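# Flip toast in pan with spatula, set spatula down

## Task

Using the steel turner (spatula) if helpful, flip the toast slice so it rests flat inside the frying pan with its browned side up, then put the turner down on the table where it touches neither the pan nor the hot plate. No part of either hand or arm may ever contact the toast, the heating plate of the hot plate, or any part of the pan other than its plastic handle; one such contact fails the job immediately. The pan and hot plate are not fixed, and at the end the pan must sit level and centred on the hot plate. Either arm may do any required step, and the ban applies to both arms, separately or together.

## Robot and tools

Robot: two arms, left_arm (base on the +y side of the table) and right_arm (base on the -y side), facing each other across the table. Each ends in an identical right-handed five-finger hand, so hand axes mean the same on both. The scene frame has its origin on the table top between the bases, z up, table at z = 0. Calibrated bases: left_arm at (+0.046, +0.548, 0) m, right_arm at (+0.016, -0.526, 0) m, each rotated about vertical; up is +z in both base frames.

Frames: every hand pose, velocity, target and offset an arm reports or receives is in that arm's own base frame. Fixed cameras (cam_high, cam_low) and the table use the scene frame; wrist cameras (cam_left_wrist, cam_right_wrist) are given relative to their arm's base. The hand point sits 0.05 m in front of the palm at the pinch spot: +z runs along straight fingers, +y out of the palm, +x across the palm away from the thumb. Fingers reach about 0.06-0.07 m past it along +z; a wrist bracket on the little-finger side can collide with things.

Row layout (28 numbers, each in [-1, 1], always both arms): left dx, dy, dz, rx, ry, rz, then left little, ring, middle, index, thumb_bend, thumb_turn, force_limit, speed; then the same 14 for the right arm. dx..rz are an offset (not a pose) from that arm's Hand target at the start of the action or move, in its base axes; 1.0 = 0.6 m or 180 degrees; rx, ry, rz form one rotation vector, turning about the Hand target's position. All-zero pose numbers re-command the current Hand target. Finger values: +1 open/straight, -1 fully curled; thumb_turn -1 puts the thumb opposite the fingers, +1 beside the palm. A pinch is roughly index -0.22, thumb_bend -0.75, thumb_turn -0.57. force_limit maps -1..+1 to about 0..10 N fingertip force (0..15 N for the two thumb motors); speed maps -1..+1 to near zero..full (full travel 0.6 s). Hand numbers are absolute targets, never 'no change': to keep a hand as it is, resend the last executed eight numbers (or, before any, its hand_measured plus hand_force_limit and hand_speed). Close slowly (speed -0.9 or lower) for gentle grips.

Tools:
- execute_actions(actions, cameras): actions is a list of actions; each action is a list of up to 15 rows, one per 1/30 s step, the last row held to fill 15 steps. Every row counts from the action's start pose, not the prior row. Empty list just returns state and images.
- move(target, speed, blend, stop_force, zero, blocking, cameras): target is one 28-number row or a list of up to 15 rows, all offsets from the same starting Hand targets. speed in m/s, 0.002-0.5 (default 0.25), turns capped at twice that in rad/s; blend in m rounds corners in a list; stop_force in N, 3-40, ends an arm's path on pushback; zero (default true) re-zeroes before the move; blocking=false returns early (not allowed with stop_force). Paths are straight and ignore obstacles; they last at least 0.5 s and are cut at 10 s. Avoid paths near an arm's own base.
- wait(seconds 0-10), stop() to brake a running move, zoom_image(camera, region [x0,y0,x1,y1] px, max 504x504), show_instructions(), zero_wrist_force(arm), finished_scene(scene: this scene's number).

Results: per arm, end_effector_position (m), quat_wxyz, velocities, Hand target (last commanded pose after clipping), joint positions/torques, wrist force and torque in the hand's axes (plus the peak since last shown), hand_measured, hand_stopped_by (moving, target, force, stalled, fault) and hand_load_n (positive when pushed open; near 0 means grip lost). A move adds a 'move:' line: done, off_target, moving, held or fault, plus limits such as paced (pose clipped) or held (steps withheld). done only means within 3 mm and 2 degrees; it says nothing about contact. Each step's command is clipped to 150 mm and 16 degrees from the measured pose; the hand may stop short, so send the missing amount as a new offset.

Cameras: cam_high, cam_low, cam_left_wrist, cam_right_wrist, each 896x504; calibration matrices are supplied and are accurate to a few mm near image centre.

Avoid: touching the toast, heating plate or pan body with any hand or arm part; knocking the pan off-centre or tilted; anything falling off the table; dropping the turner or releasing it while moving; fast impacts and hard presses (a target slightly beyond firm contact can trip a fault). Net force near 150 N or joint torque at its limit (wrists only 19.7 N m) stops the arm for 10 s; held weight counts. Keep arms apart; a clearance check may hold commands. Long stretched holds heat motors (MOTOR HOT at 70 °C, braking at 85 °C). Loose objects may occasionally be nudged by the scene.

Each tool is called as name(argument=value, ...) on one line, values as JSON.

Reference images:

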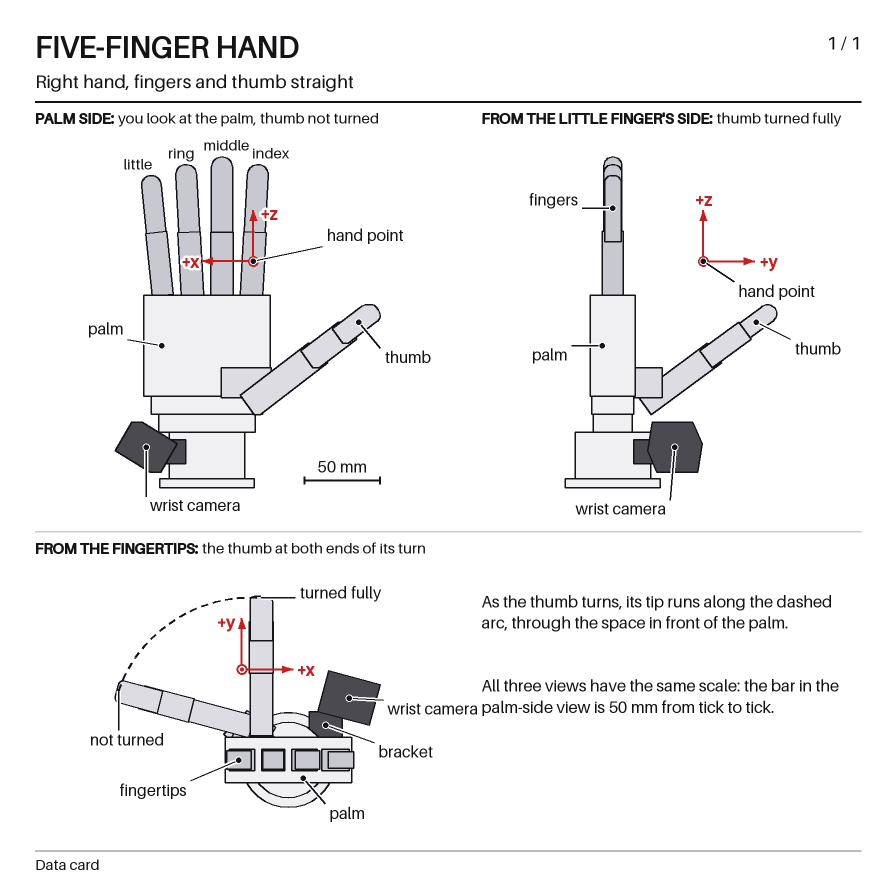

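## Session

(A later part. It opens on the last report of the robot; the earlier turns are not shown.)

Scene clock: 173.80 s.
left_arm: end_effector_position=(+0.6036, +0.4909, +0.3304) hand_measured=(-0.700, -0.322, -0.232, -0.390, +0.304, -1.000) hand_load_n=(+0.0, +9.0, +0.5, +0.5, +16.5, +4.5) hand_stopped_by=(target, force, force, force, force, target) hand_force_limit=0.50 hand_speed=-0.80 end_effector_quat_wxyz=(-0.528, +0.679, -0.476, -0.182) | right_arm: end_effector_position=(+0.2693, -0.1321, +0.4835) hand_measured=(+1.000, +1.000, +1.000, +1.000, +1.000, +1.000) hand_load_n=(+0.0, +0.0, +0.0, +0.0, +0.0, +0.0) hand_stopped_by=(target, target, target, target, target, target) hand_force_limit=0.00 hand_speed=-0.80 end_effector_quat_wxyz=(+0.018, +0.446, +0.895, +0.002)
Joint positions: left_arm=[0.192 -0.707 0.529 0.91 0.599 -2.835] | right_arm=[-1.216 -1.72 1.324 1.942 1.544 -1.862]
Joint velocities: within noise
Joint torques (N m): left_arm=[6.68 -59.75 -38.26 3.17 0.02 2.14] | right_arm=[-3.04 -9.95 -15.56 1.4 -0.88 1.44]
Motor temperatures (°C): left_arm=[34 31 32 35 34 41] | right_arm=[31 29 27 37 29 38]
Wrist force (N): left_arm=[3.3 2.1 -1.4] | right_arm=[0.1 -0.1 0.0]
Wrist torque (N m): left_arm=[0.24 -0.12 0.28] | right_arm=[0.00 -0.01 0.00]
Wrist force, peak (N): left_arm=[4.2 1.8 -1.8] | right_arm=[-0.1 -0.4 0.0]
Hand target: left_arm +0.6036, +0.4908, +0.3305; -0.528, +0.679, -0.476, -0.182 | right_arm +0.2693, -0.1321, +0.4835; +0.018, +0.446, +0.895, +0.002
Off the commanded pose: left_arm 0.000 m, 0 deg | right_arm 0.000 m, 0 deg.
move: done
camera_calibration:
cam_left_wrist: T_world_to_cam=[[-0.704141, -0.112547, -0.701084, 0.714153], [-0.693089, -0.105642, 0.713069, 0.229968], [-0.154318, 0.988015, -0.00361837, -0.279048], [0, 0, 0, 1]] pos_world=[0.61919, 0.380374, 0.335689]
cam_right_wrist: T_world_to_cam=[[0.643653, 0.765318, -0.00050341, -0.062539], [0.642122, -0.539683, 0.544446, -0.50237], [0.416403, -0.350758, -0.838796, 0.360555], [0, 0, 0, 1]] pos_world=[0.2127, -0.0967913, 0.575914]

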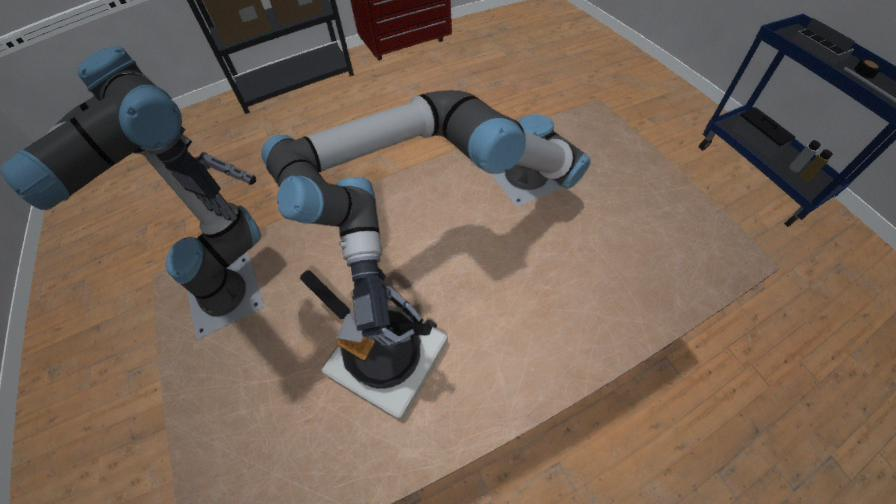

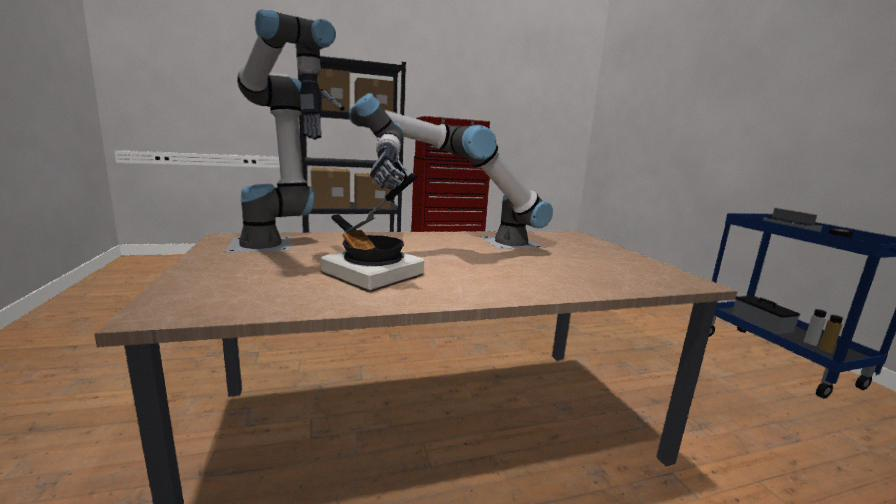

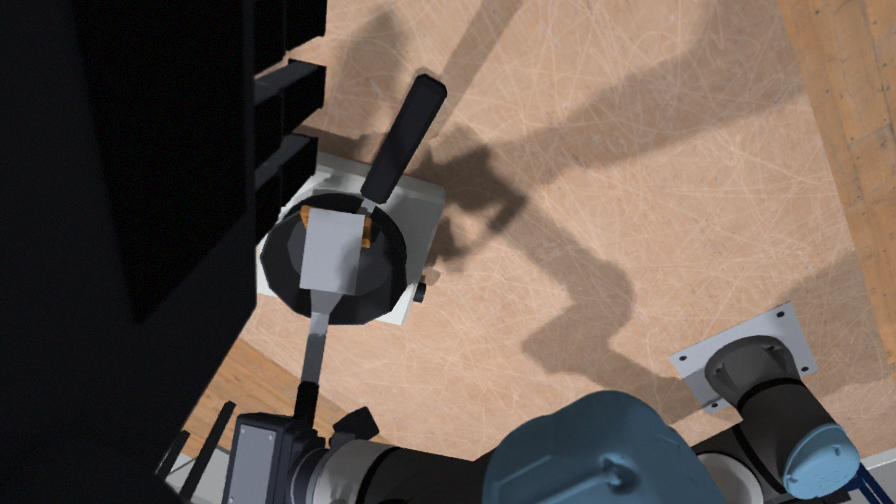

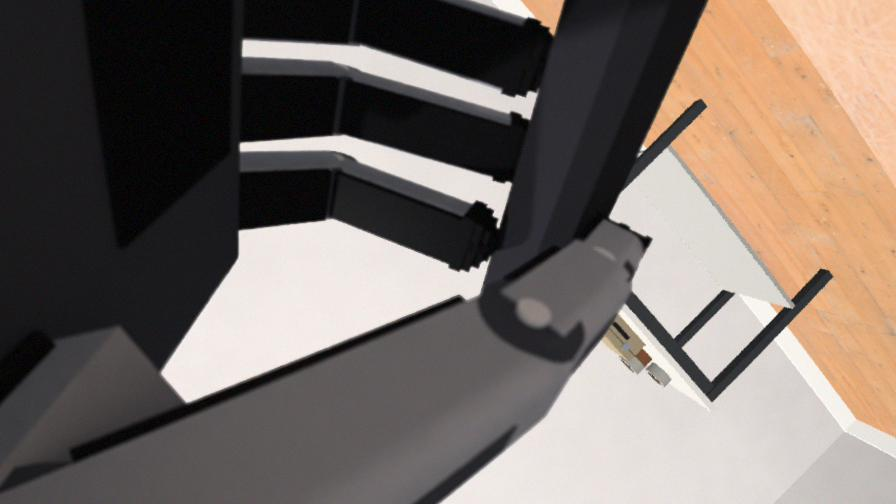

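move(target=[[0.0022,-0.0025,-0.0167,0,0,0,-0.7,-0.7,-0.7,-0.7,-0.1,-1,0.5,-0.8,0,0,0,0,0,0,1,1,1,1,1,1,0,-0.8],[-0.0112,0.0123,-0.0317,0,0,0,-0.7,-0.7,-0.7,-0.7,-0.1,-1,0.5,-0.8,0,0,0,0,0,0,1,1,1,1,1,1,0,-0.8]], speed=0.02, cameras=["cam_low","cam_high","cam_left_wrist"])

zoom_image(camera="cam_low", region=[330, 190, 430, 280])

zoom_image(camera="cam_left_wrist", region=[250, 160, 430, 400])

zoom_image(camera="cam_high", region=[320, 290, 420, 390])

Scene clock: 177.70 s.
left_arm: end_effector_position=(+0.5968, +0.4983, +0.3114) hand_measured=(-0.700, -0.322, -0.232, -0.390, +0.304, -1.000) hand_load_n=(+0.0, +9.0, +0.0, +0.5, +16.5, +5.0) hand_stopped_by=(target, force, force, force, force, target) hand_force_limit=0.50 hand_speed=-0.80 end_effector_quat_wxyz=(-0.528, +0.679, -0.476, -0.182) | right_arm: end_effector_position=(+0.2693, -0.1321, +0.4835) hand_measured=(+1.000, +1.000, +1.000, +1.000, +1.000, +1.000) hand_load_n=(+0.0, +0.0, +0.0, +0.0, +0.0, +0.5) hand_stopped_by=(target, target, target, target, target, target) hand_force_limit=0.00 hand_speed=-0.80 end_effector_quat_wxyz=(+0.018, +0.446, +0.895, +0.002)
Joint positions: left_arm=[0.205 -0.737 0.629 0.826 0.609 -2.819] | right_arm=[-1.216 -1.72 1.324 1.942 1.544 -1.862]
Joint velocities: within noise
Joint torques (N m): left_arm=[-8.66 -56.26 -36.77 3.04 -1.85 0.22] | right_arm=[-3.56 -9.12 -16.99 1.29 -0.8 1.44]
Motor temperatures (°C): left_arm=[34 31 32 35 34 41] | right_arm=[31 29 27 37 29 38]
Wrist force (N): left_arm=[3.3 2.1 -1.5] | right_arm=[0.3 -0.1 0.1]
Wrist torque (N m): left_arm=[0.23 -0.12 0.27] | right_arm=[-0.02 -0.04 0.02]
Wrist force, peak (N): left_arm=[3.6 2.6 -1.5] | right_arm=[0.4 -0.2 -0.1]
Hand target: left_arm +0.5969, +0.4982, +0.3115; -0.528, +0.679, -0.476, -0.182 | right_arm +0.2693, -0.1321, +0.4835; +0.018, +0.446, +0.895, +0.002
Off the commanded pose: left_arm 0.000 m, 0 deg | right_arm 0.000 m, 0 deg.
move: done
camera_calibration:
cam_left_wrist: T_world_to_cam=[[-0.704213, -0.112596, -0.701004, 0.696915], [-0.693009, -0.105634, 0.713148, 0.23954], [-0.154347, 0.98801, -0.00364134, -0.287522], [0, 0, 0, 1]] pos_world=[0.612401, 0.387847, 0.316666]
Images, in order (width x height): cam_high 896x504, cam_low 896x504, cam_left_wrist 896x504.

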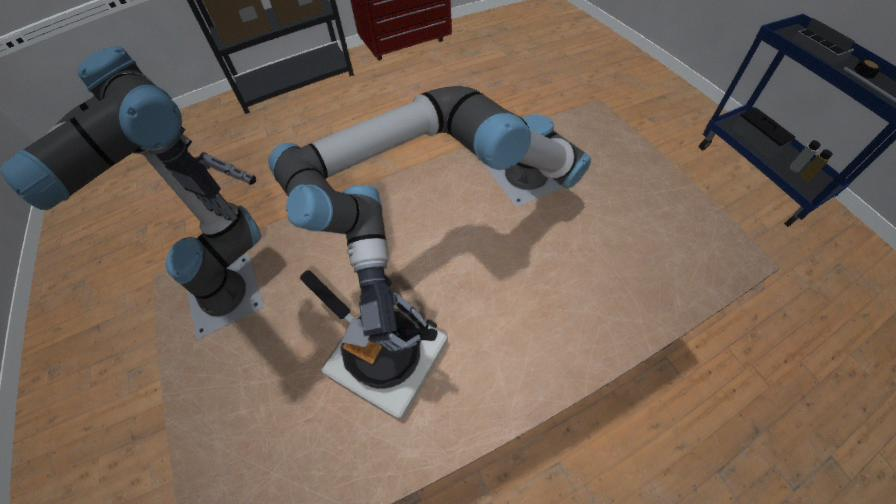

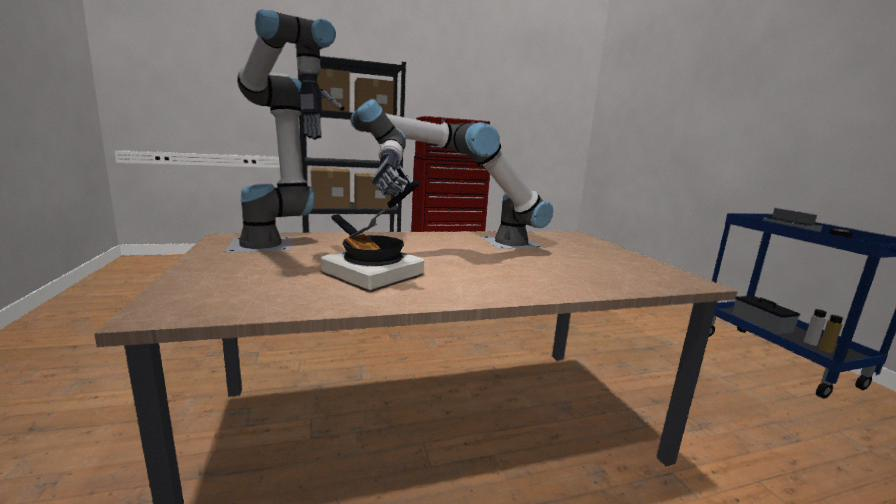

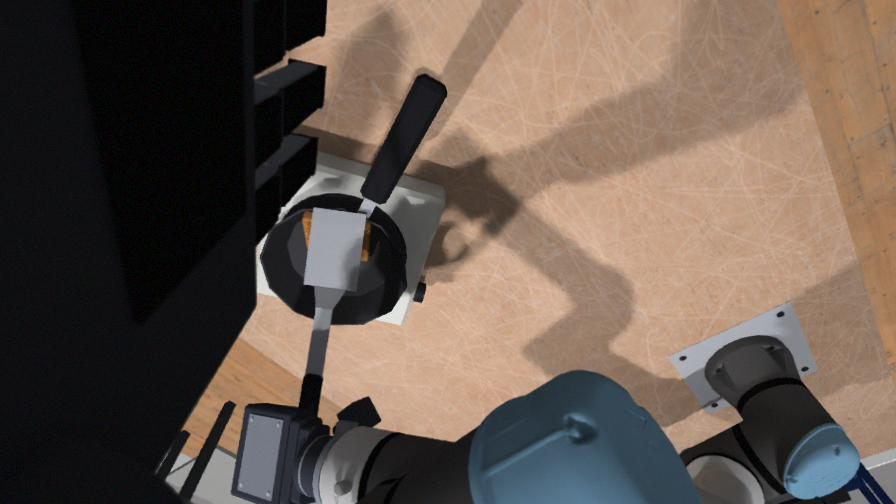

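Scaled by 5.040 from the camera's 896x504 image, which has a finer 1280x720 frame.

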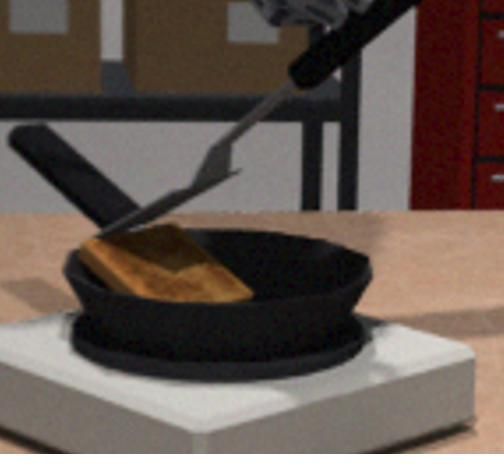

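Scaled by 2.100 from the camera's 896x504 image, which has a finer 1280x720 frame.

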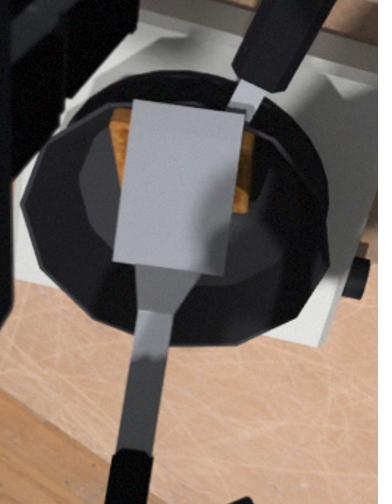

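Scaled by 5.040 from the camera's 896x504 image, which has a finer 1280x720 frame.

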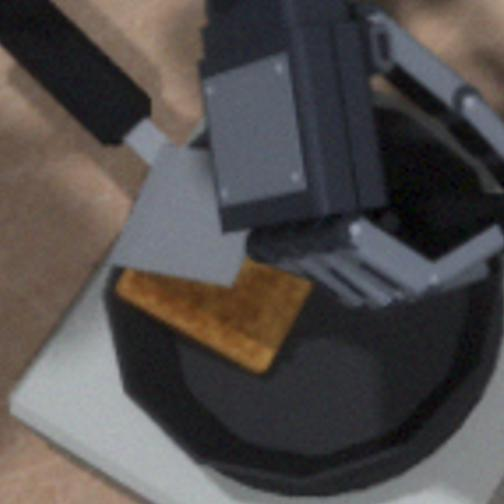

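move(target=[[-0.0084,0.0092,-0.0033,0,0,0,-0.7,-0.7,-0.7,-0.7,-0.1,-1,0.5,-0.8,0,0,0,0,0,0,1,1,1,1,1,1,0,-0.8],[-0.0163,0.0179,-0.0217,0,0,0,-0.7,-0.7,-0.7,-0.7,-0.1,-1,0.5,-0.8,0,0,0,0,0,0,1,1,1,1,1,1,0,-0.8]], speed=0.02, cameras=["cam_low","cam_high","cam_left_wrist"])

zoom_image(camera="cam_low", region=[330, 190, 430, 280])

zoom_image(camera="cam_left_wrist", region=[250, 160, 430, 400])

zoom_image(camera="cam_high", region=[320, 290, 420, 390])

Scene clock: 181.07 s.
left_arm: end_effector_position=(+0.5870, +0.5090, +0.2984) hand_measured=(-0.700, -0.322, -0.232, -0.390, +0.304, -1.000) hand_load_n=(+0.0, +8.0, +2.5, +1.0, +14.0, +5.5) hand_stopped_by=(target, force, force, force, force, target) hand_force_limit=0.50 hand_speed=-0.80 end_effector_quat_wxyz=(-0.528, +0.679, -0.476, -0.182) | right_arm: end_effector_position=(+0.2693, -0.1321, +0.4835) hand_measured=(+1.000, +1.000, +1.000, +1.000, +1.000, +1.000) hand_load_n=(+0.0, +0.0, +0.0, +0.0, +0.0, +0.0) hand_stopped_by=(target, target, target, target, target, target) hand_force_limit=0.00 hand_speed=-0.80 end_effector_quat_wxyz=(+0.018, +0.446, +0.895, +0.002)
Joint positions: left_arm=[0.225 -0.763 0.707 0.757 0.624 -2.797] | right_arm=[-1.216 -1.72 1.324 1.942 1.544 -1.862]
Joint velocities: within noise
Joint torques (N m): left_arm=[-4.11 -56.92 -38.2 3.43 -1.18 1.48] | right_arm=[-2.9 -10.04 -16.24 1.15 -1 1.09]
Motor temperatures (°C): left_arm=[34 31 32 35 34 41] | right_arm=[31 29 27 37 29 38]
Wrist force (N): left_arm=[2.3 1.2 -1.5] | right_arm=[0.2 0.1 -0.2]
Wrist torque (N m): left_arm=[0.19 -0.10 0.01] | right_arm=[0.02 -0.01 0.01]
Wrist force, peak (N): left_arm=[4.0 2.1 -1.7] | right_arm=[0.3 -0.2 0.0]
Hand target: left_arm +0.5871, +0.5089, +0.2985; -0.528, +0.679, -0.476, -0.182 | right_arm +0.2693, -0.1321, +0.4835; +0.018, +0.446, +0.895, +0.002
Off the commanded pose: left_arm 0.000 m, 0 deg | right_arm 0.000 m, 0 deg.
move: done
camera_calibration:
cam_left_wrist: T_world_to_cam=[[-0.704192, -0.112579, -0.701028, 0.682103], [-0.693035, -0.105623, 0.713125, 0.243217], [-0.154328, 0.988013, -0.00364283, -0.299654], [0, 0, 0, 1]] pos_world=[0.602644, 0.398542, 0.303637]
Images, in order (width x height): cam_high 896x504, cam_low 896x504, cam_left_wrist 896x504.

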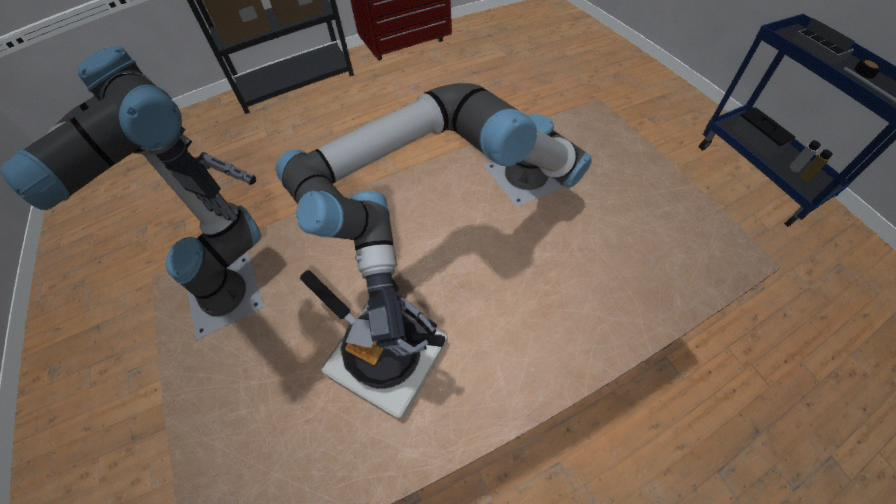

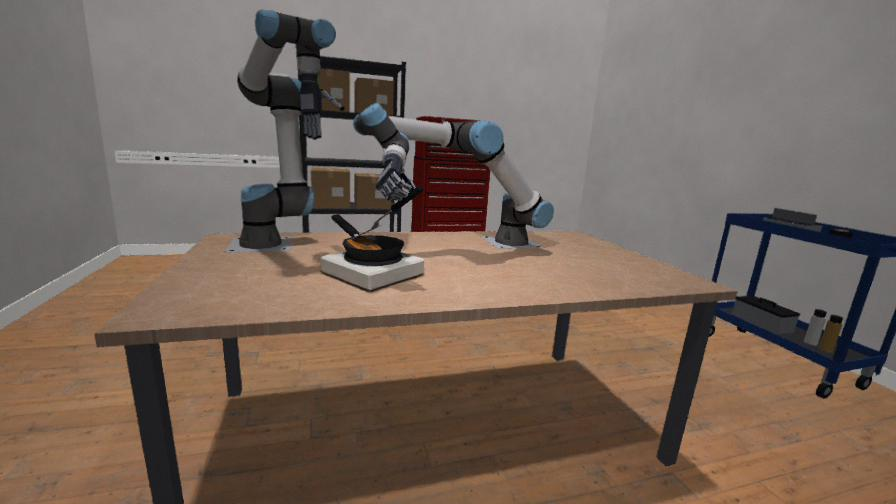

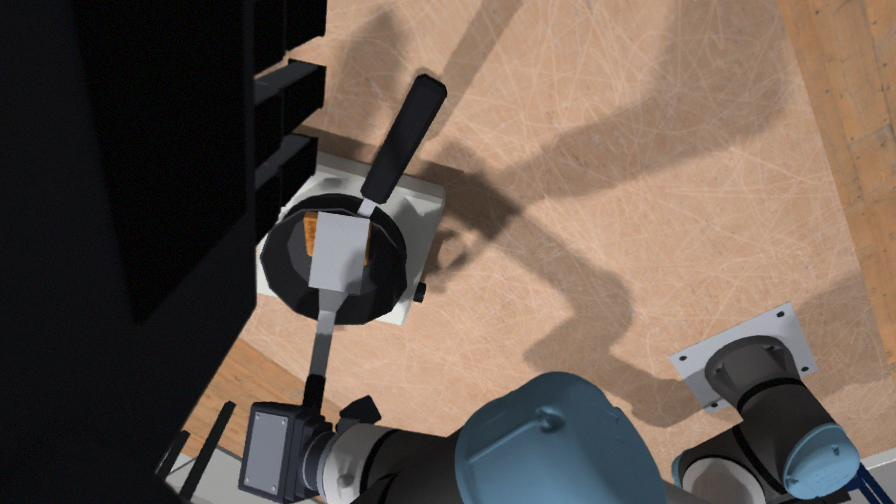

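Scaled by 5.040 from the camera's 896x504 image, which has a finer 1280x720 frame.

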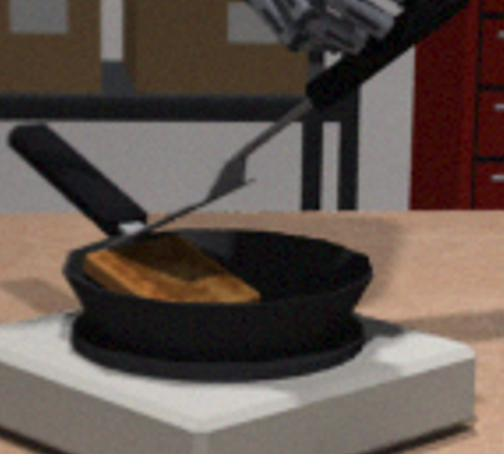

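Scaled by 2.100 from the camera's 896x504 image, which has a finer 1280x720 frame.

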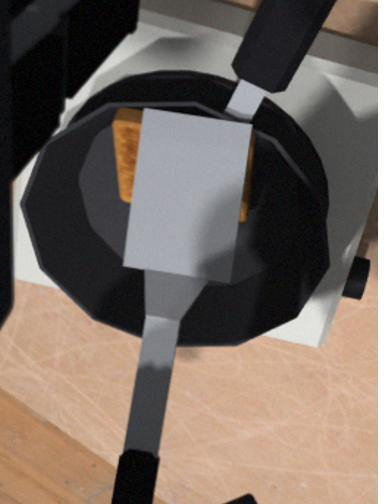

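Scaled by 5.040 from the camera's 896x504 image, which has a finer 1280x720 frame.

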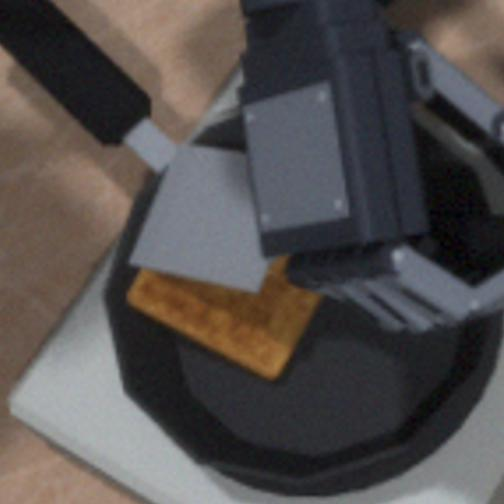

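move(target=[[-0.0090,0.0099,-0.010,0,0,0,-0.7,-0.7,-0.7,-0.7,-0.1,-1,0.5,-0.8,0,0,0,0,0,0,1,1,1,1,1,1,0,-0.8],[-0.0202,0.0222,-0.020,0,0,0,-0.7,-0.7,-0.7,-0.7,-0.1,-1,0.5,-0.8,0,0,0,0,0,0,1,1,1,1,1,1,0,-0.8],[-0.0314,0.0345,-0.030,0,0,0,-0.7,-0.7,-0.7,-0.7,-0.1,-1,0.5,-0.8,0,0,0,0,0,0,1,1,1,1,1,1,0,-0.8]], speed=0.02, cameras=["cam_low","cam_high","cam_left_wrist"])

zoom_image(camera="cam_low", region=[330, 190, 430, 280])

zoom_image(camera="cam_left_wrist", region=[250, 160, 430, 400])

zoom_image(camera="cam_high", region=[320, 290, 420, 390])

Scene clock: 187.20 s.
left_arm: end_effector_position=(+0.5681, +0.5298, +0.2804) hand_measured=(-0.700, -0.324, -0.232, -0.390, +0.304, -1.000) hand_load_n=(+0.0, +4.0, +4.5, -1.0, +12.5, +6.5) hand_stopped_by=(target, force, force, force, force, target) hand_force_limit=0.50 hand_speed=-0.80 end_effector_quat_wxyz=(-0.528, +0.679, -0.476, -0.183) | right_arm: end_effector_position=(+0.2693, -0.1321, +0.4835) hand_measured=(+1.000, +1.000, +1.000, +1.000, +1.000, +1.000) hand_load_n=(+0.0, +0.0, +0.0, +0.0, +0.0, +0.0) hand_stopped_by=(target, target, target, target, target, target) hand_force_limit=0.00 hand_speed=-0.80 end_effector_quat_wxyz=(+0.018, +0.446, +0.895, +0.002)
Joint positions: left_arm=[0.264 -0.801 0.814 0.654 0.655 -2.755] | right_arm=[-1.216 -1.72 1.324 1.942 1.544 -1.862]
Joint velocities: within noise
Joint torques (N m): left_arm=[-10.34 -55.74 -37.64 2.48 -2.22 -0.03] | right_arm=[-2.86 -9.55 -16.71 1.14 -0.91 1.22]
Motor temperatures (°C): left_arm=[33 31 32 35 34 41] | right_arm=[31 29 27 37 29 38]
Wrist force (N): left_arm=[2.5 1.0 -1.4] | right_arm=[0.1 0.0 -0.1]
Wrist torque (N m): left_arm=[0.14 0.01 0.04] | right_arm=[0.01 -0.01 0.01]
Wrist force, peak (N): left_arm=[3.5 2.1 -1.7] | right_arm=[0.5 -0.2 -0.1]
Hand target: left_arm +0.5683, +0.5296, +0.2805; -0.528, +0.679, -0.476, -0.182 | right_arm +0.2693, -0.1321, +0.4835; +0.018, +0.446, +0.895, +0.002
Off the commanded pose: left_arm 0.000 m, 0 deg | right_arm 0.000 m, 0 deg.
move: done
camera_calibration:
cam_left_wrist: T_world_to_cam=[[-0.704251, -0.112592, -0.700966, 0.65854], [-0.692975, -0.105607, 0.713185, 0.245099], [-0.154326, 0.988013, -0.00364955, -0.323129], [0, 0, 0, 1]] pos_world=[0.583758, 0.419286, 0.285634]
Images, in order (width x height): cam_high 896x504, cam_low 896x504, cam_left_wrist 896x504.

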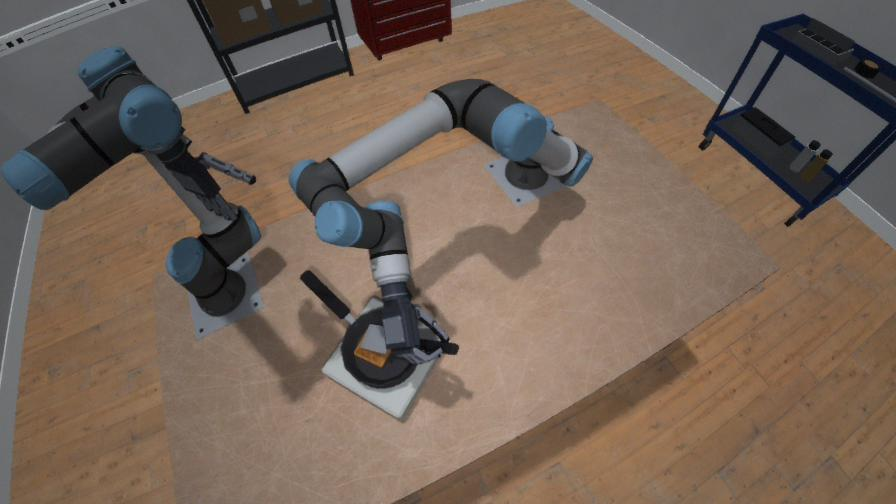

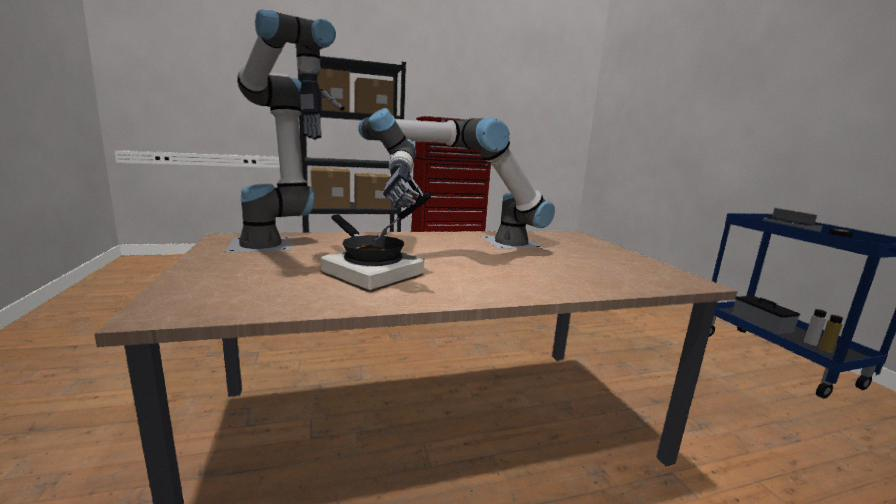

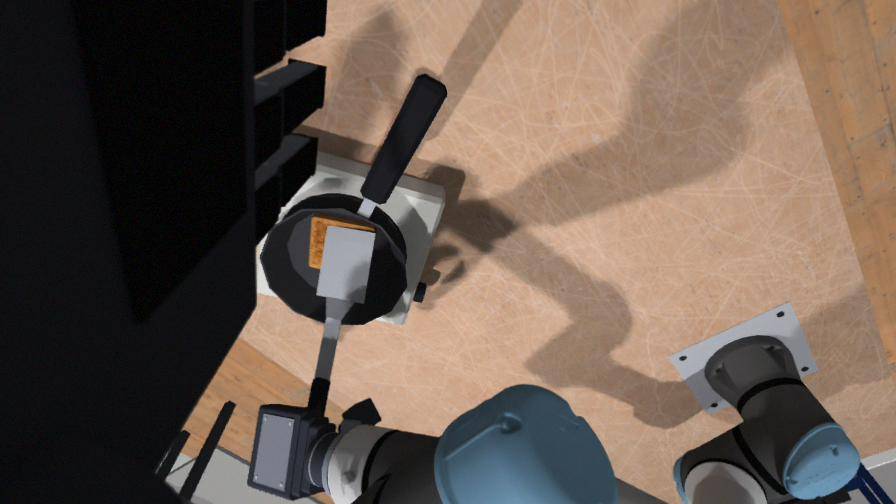

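Scaled by 5.040 from the camera's 896x504 image, which has a finer 1280x720 frame.

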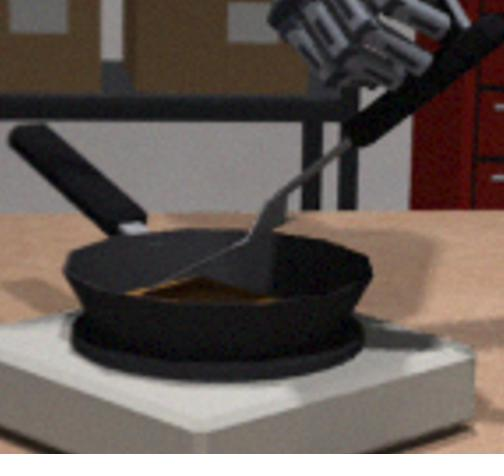

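Scaled by 2.100 from the camera's 896x504 image, which has a finer 1280x720 frame.

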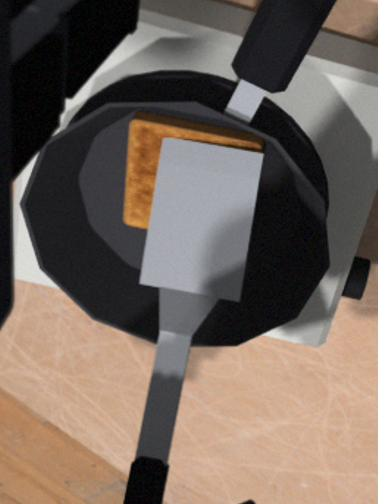

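Scaled by 5.040 from the camera's 896x504 image, which has a finer 1280x720 frame.

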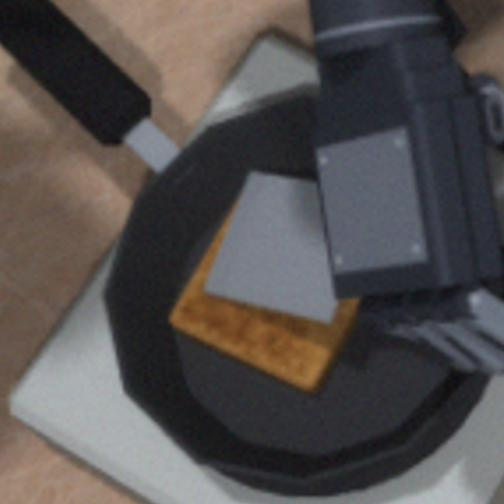

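move(target=[[0.0,0.0,0.08,0,0,0,-0.7,-0.7,-0.7,-0.7,-0.1,-1,0.5,-0.8,0,0,0,0,0,0,1,1,1,1,1,1,0,-0.8],[-0.18,0.1976,0.10,0,0,0,-0.7,-0.7,-0.7,-0.7,-0.1,-1,0.5,-0.8,0,0,0,0,0,0,1,1,1,1,1,1,0,-0.8]], speed=[0.04,0.12], cameras=["cam_low","cam_high","cam_left_wrist"])

zoom_image(camera="cam_low", region=[335, 220, 415, 270])

zoom_image(camera="cam_left_wrist", region=[250, 180, 430, 340])

zoom_image(camera="cam_high", region=[330, 300, 430, 400])

Scene clock: 191.93 s.
left_arm: end_effector_position=(+0.4602, +0.6482, +0.3405) hand_measured=(-0.700, -0.324, -0.232, -0.390, +0.304, -1.000) hand_load_n=(+0.0, +8.0, +4.5, -3.5, +12.5, +6.5) hand_stopped_by=(target, force, force, force, force, target) hand_force_limit=0.50 hand_speed=-0.80 end_effector_quat_wxyz=(-0.528, +0.679, -0.476, -0.182) | right_arm: end_effector_position=(+0.2693, -0.1321, +0.4835) hand_measured=(+1.000, +1.000, +1.000, +1.000, +1.000, +1.000) hand_load_n=(+0.0, +0.0, +0.0, +0.0, +0.0, +0.0) hand_stopped_by=(target, target, target, target, target, target) hand_force_limit=0.00 hand_speed=-0.80 end_effector_quat_wxyz=(+0.018, +0.446, +0.895, +0.002)
Joint positions: left_arm=[0.509 -0.905 0.819 0.607 0.859 -2.556] | right_arm=[-1.216 -1.72 1.324 1.942 1.544 -1.862]
Joint velocities: within noise
Joint torques (N m): left_arm=[-7.92 -51.7 -38.06 0.92 -1.87 -1.83] | right_arm=[-3.29 -10.49 -17.03 0.84 -0.89 1.46]
Motor temperatures (°C): left_arm=[33 31 32 35 34 41] | right_arm=[31 29 27 37 29 38]
Wrist force (N): left_arm=[3.4 2.0 -1.0] | right_arm=[0.2 -0.2 0.0]
Wrist torque (N m): left_arm=[0.18 -0.14 0.28] | right_arm=[-0.02 -0.03 0.00]
Wrist force, peak (N): left_arm=[5.4 1.1 -2.6] | right_arm=[0.4 -0.2 -0.1]
Hand target: left_arm +0.4603, +0.6482, +0.3405; -0.528, +0.679, -0.476, -0.182 | right_arm +0.2693, -0.1321, +0.4835; +0.018, +0.446, +0.895, +0.002
Off the commanded pose: left_arm 0.000 m, 0 deg | right_arm 0.000 m, 0 deg.
move: done
camera_calibration:
cam_left_wrist: T_world_to_cam=[[-0.704171, -0.112577, -0.701049, 0.637963], [-0.693048, -0.105677, 0.713104, 0.140102], [-0.154364, 0.988008, -0.00360609, -0.456557], [0, 0, 0, 1]] pos_world=[0.475856, 0.537707, 0.34569]
Images, in order (width x height): cam_high 896x504, cam_low 896x504, cam_left_wrist 896x504.

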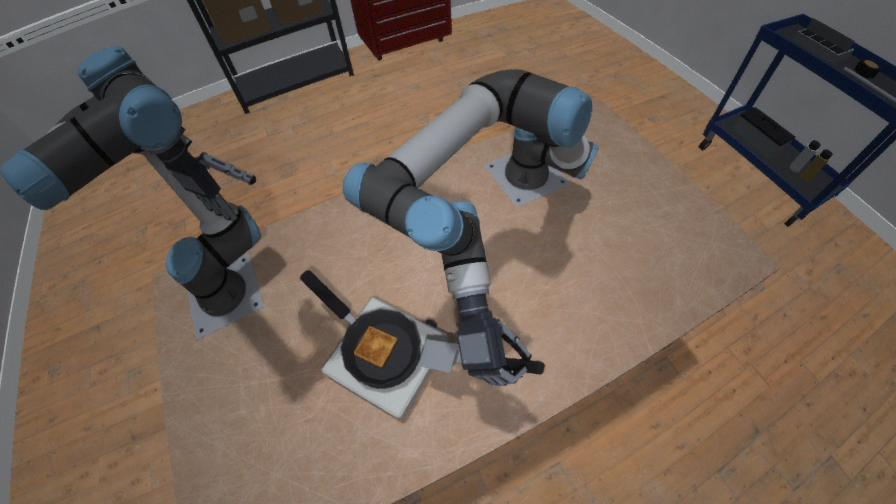

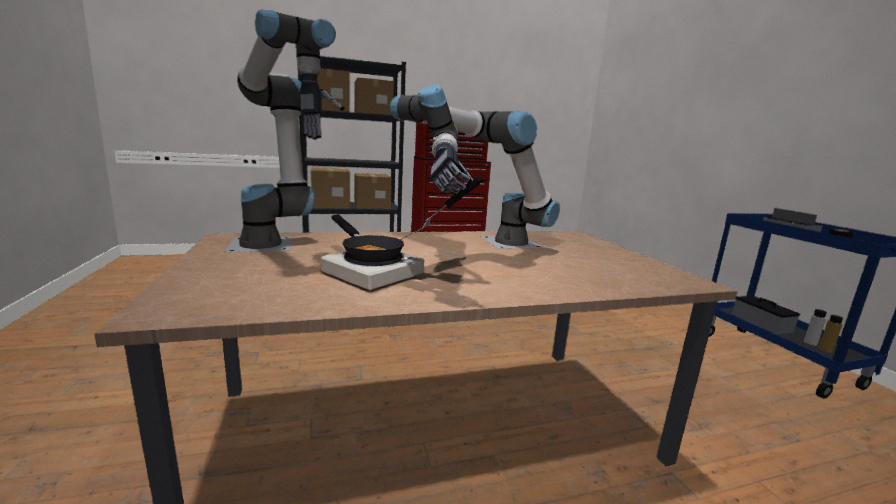

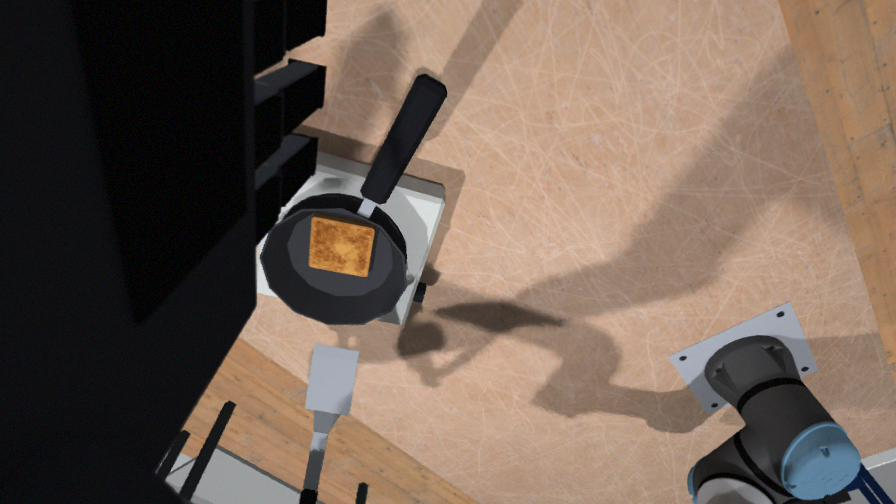

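Scaled by 6.300 from the camera's 896x504 image, which has a finer 1280x720 frame.

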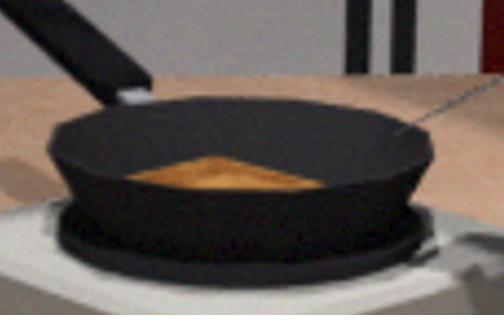

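Scaled by 2.800 from the camera's 896x504 image, which has a finer 1280x720 frame.

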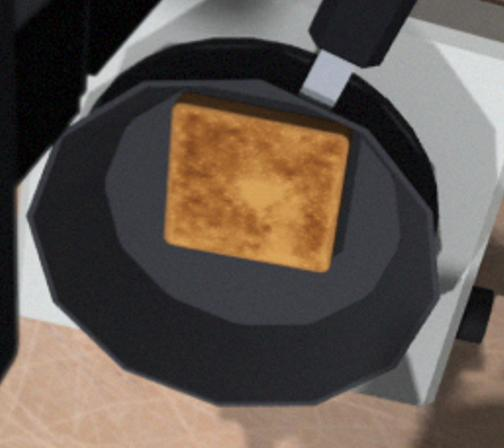

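Scaled by 5.040 from the camera's 896x504 image, which has a finer 1280x720 frame.

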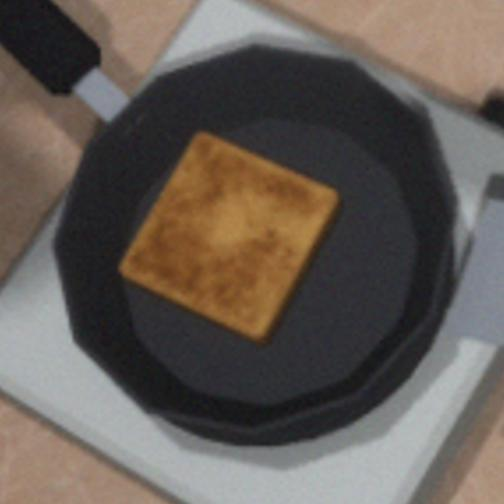

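move(target=[[-0.056,0.0616,0.03,0,0,0,-0.7,-0.7,-0.7,-0.7,-0.1,-1,0.5,-0.8,0,0,0,0,0,0,1,1,1,1,1,1,0,-0.8],[-0.1122,-0.4603,-0.25,-0.1398,-0.0920,-0.0977,-0.7,-0.7,-0.7,-0.7,-0.1,-1,0.5,-0.8,0,0,0,0,0,0,1,1,1,1,1,1,0,-0.8]], speed=[0.15,0.2], blend=0.03)

zoom_image(camera="cam_low", region=[390, 170, 490, 270])

zoom_image(camera="cam_high", region=[370, 200, 510, 320])

Scene clock: 203.70 s.
left_arm: end_effector_position=(+0.3930, +0.3721, +0.1905) hand_measured=(-0.700, -0.324, -0.232, -0.390, +0.304, -1.000) hand_load_n=(+0.0, +7.0, +6.5, -3.5, +13.0, +6.5) hand_stopped_by=(target, force, force, force, force, target) hand_force_limit=0.50 hand_speed=-0.80 end_effector_quat_wxyz=(-0.452, +0.716, -0.521, +0.105) | right_arm: end_effector_position=(+0.2693, -0.1321, +0.4835) hand_measured=(+1.000, +1.000, +1.000, +1.000, +1.000, +1.000) hand_load_n=(+0.0, +0.0, +0.0, +0.0, +0.0, +0.5) hand_stopped_by=(target, target, target, target, target, target) hand_force_limit=0.00 hand_speed=-0.80 end_effector_quat_wxyz=(+0.018, +0.446, +0.895, +0.002)
Joint positions: left_arm=[0.258 -1.502 1.864 0.295 1.202 -3.012] | right_arm=[-1.216 -1.72 1.324 1.942 1.544 -1.862]
Joint velocities: within noise
Joint torques (N m): left_arm=[4.49 -31.01 -18.6 0.69 0.93 -0.25] | right_arm=[-2.29 -9.29 -16.04 0.85 -0.73 1.17]
Motor temperatures (°C): left_arm=[33 31 32 35 34 41] | right_arm=[31 29 27 37 29 38]
Wrist force (N): left_arm=[1.1 3.2 -0.7] | right_arm=[0.2 0.0 -0.3]
Wrist torque (N m): left_arm=[0.30 -0.01 0.26] | right_arm=[0.02 -0.02 0.00]
Wrist force, peak (N): left_arm=[5.2 1.3 -2.1] | right_arm=[0.0 0.0 -0.4]
Hand target: left_arm +0.3930, +0.3720, +0.1905; -0.452, +0.716, -0.521, +0.105 | right_arm +0.2693, -0.1321, +0.4835; +0.018, +0.446, +0.895, +0.002
Off the commanded pose: left_arm 0.000 m, 0 deg | right_arm 0.000 m, 0 deg.
move: done; blend cut to 0.0265 m at target 1
camera_calibration:
cam_left_wrist: T_world_to_cam=[[-0.538323, -0.256413, -0.802783, 0.462164], [-0.81733, 0.391003, 0.423189, 0.0905206], [0.205379, 0.883951, -0.42006, -0.217983], [0, 0, 0, 1]] pos_world=[0.367548, 0.275798, 0.241144]
cam_right_wrist: T_world_to_cam=[[0.643653, 0.765318, -0.000503863, -0.0625387], [0.642122, -0.539683, 0.544447, -0.50237], [0.416403, -0.350758, -0.838795, 0.360555], [0, 0, 0, 1]] pos_world=[0.2127, -0.0967913, 0.575914]

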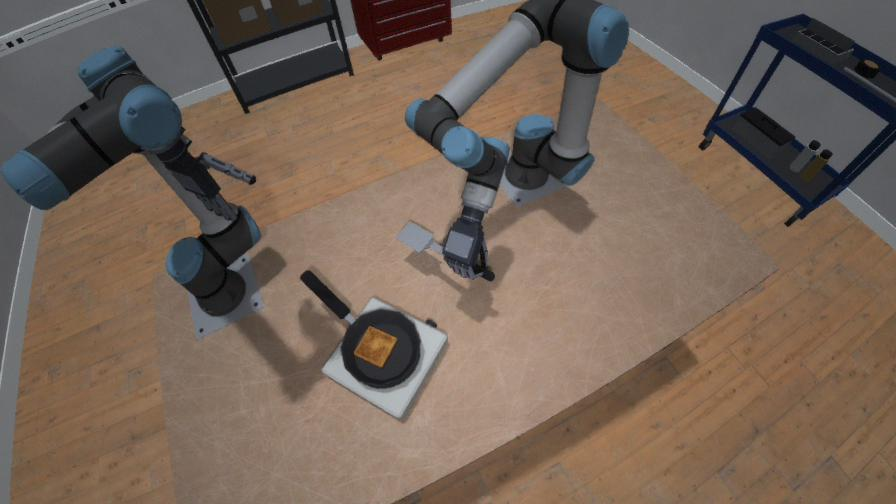

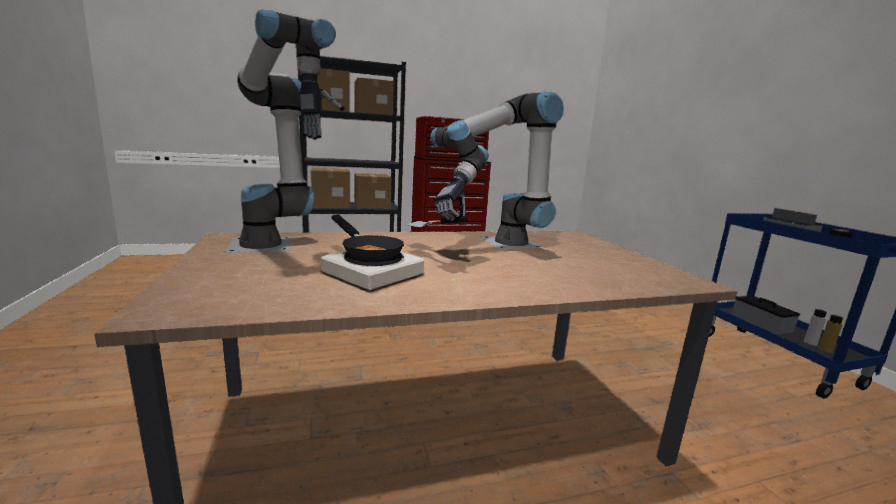

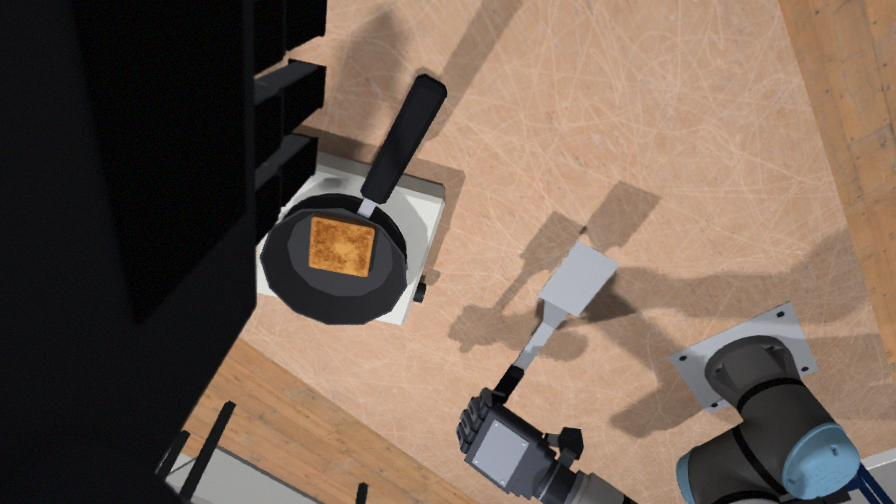

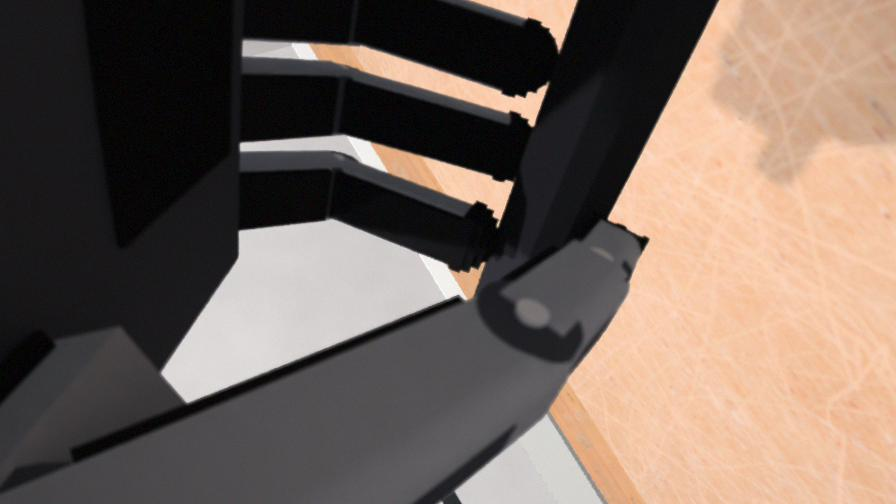

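Scaled by 5.040 from the camera's 896x504 image, which has a finer 1280x720 frame.

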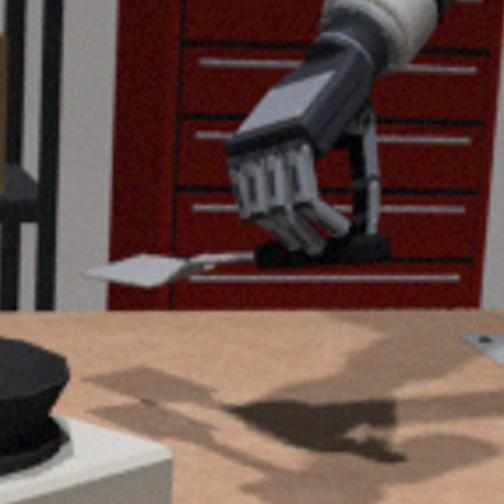

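Scaled by 3.600 from the camera's 896x504 image, which has a finer 1280x720 frame.

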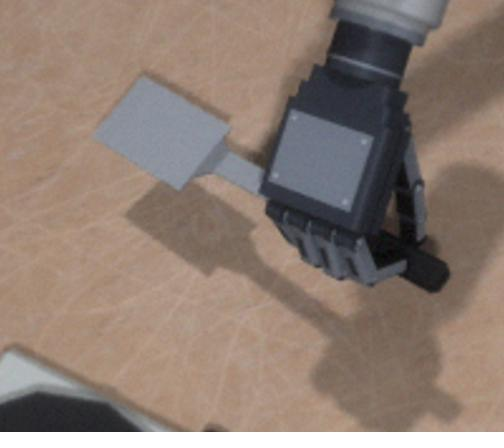

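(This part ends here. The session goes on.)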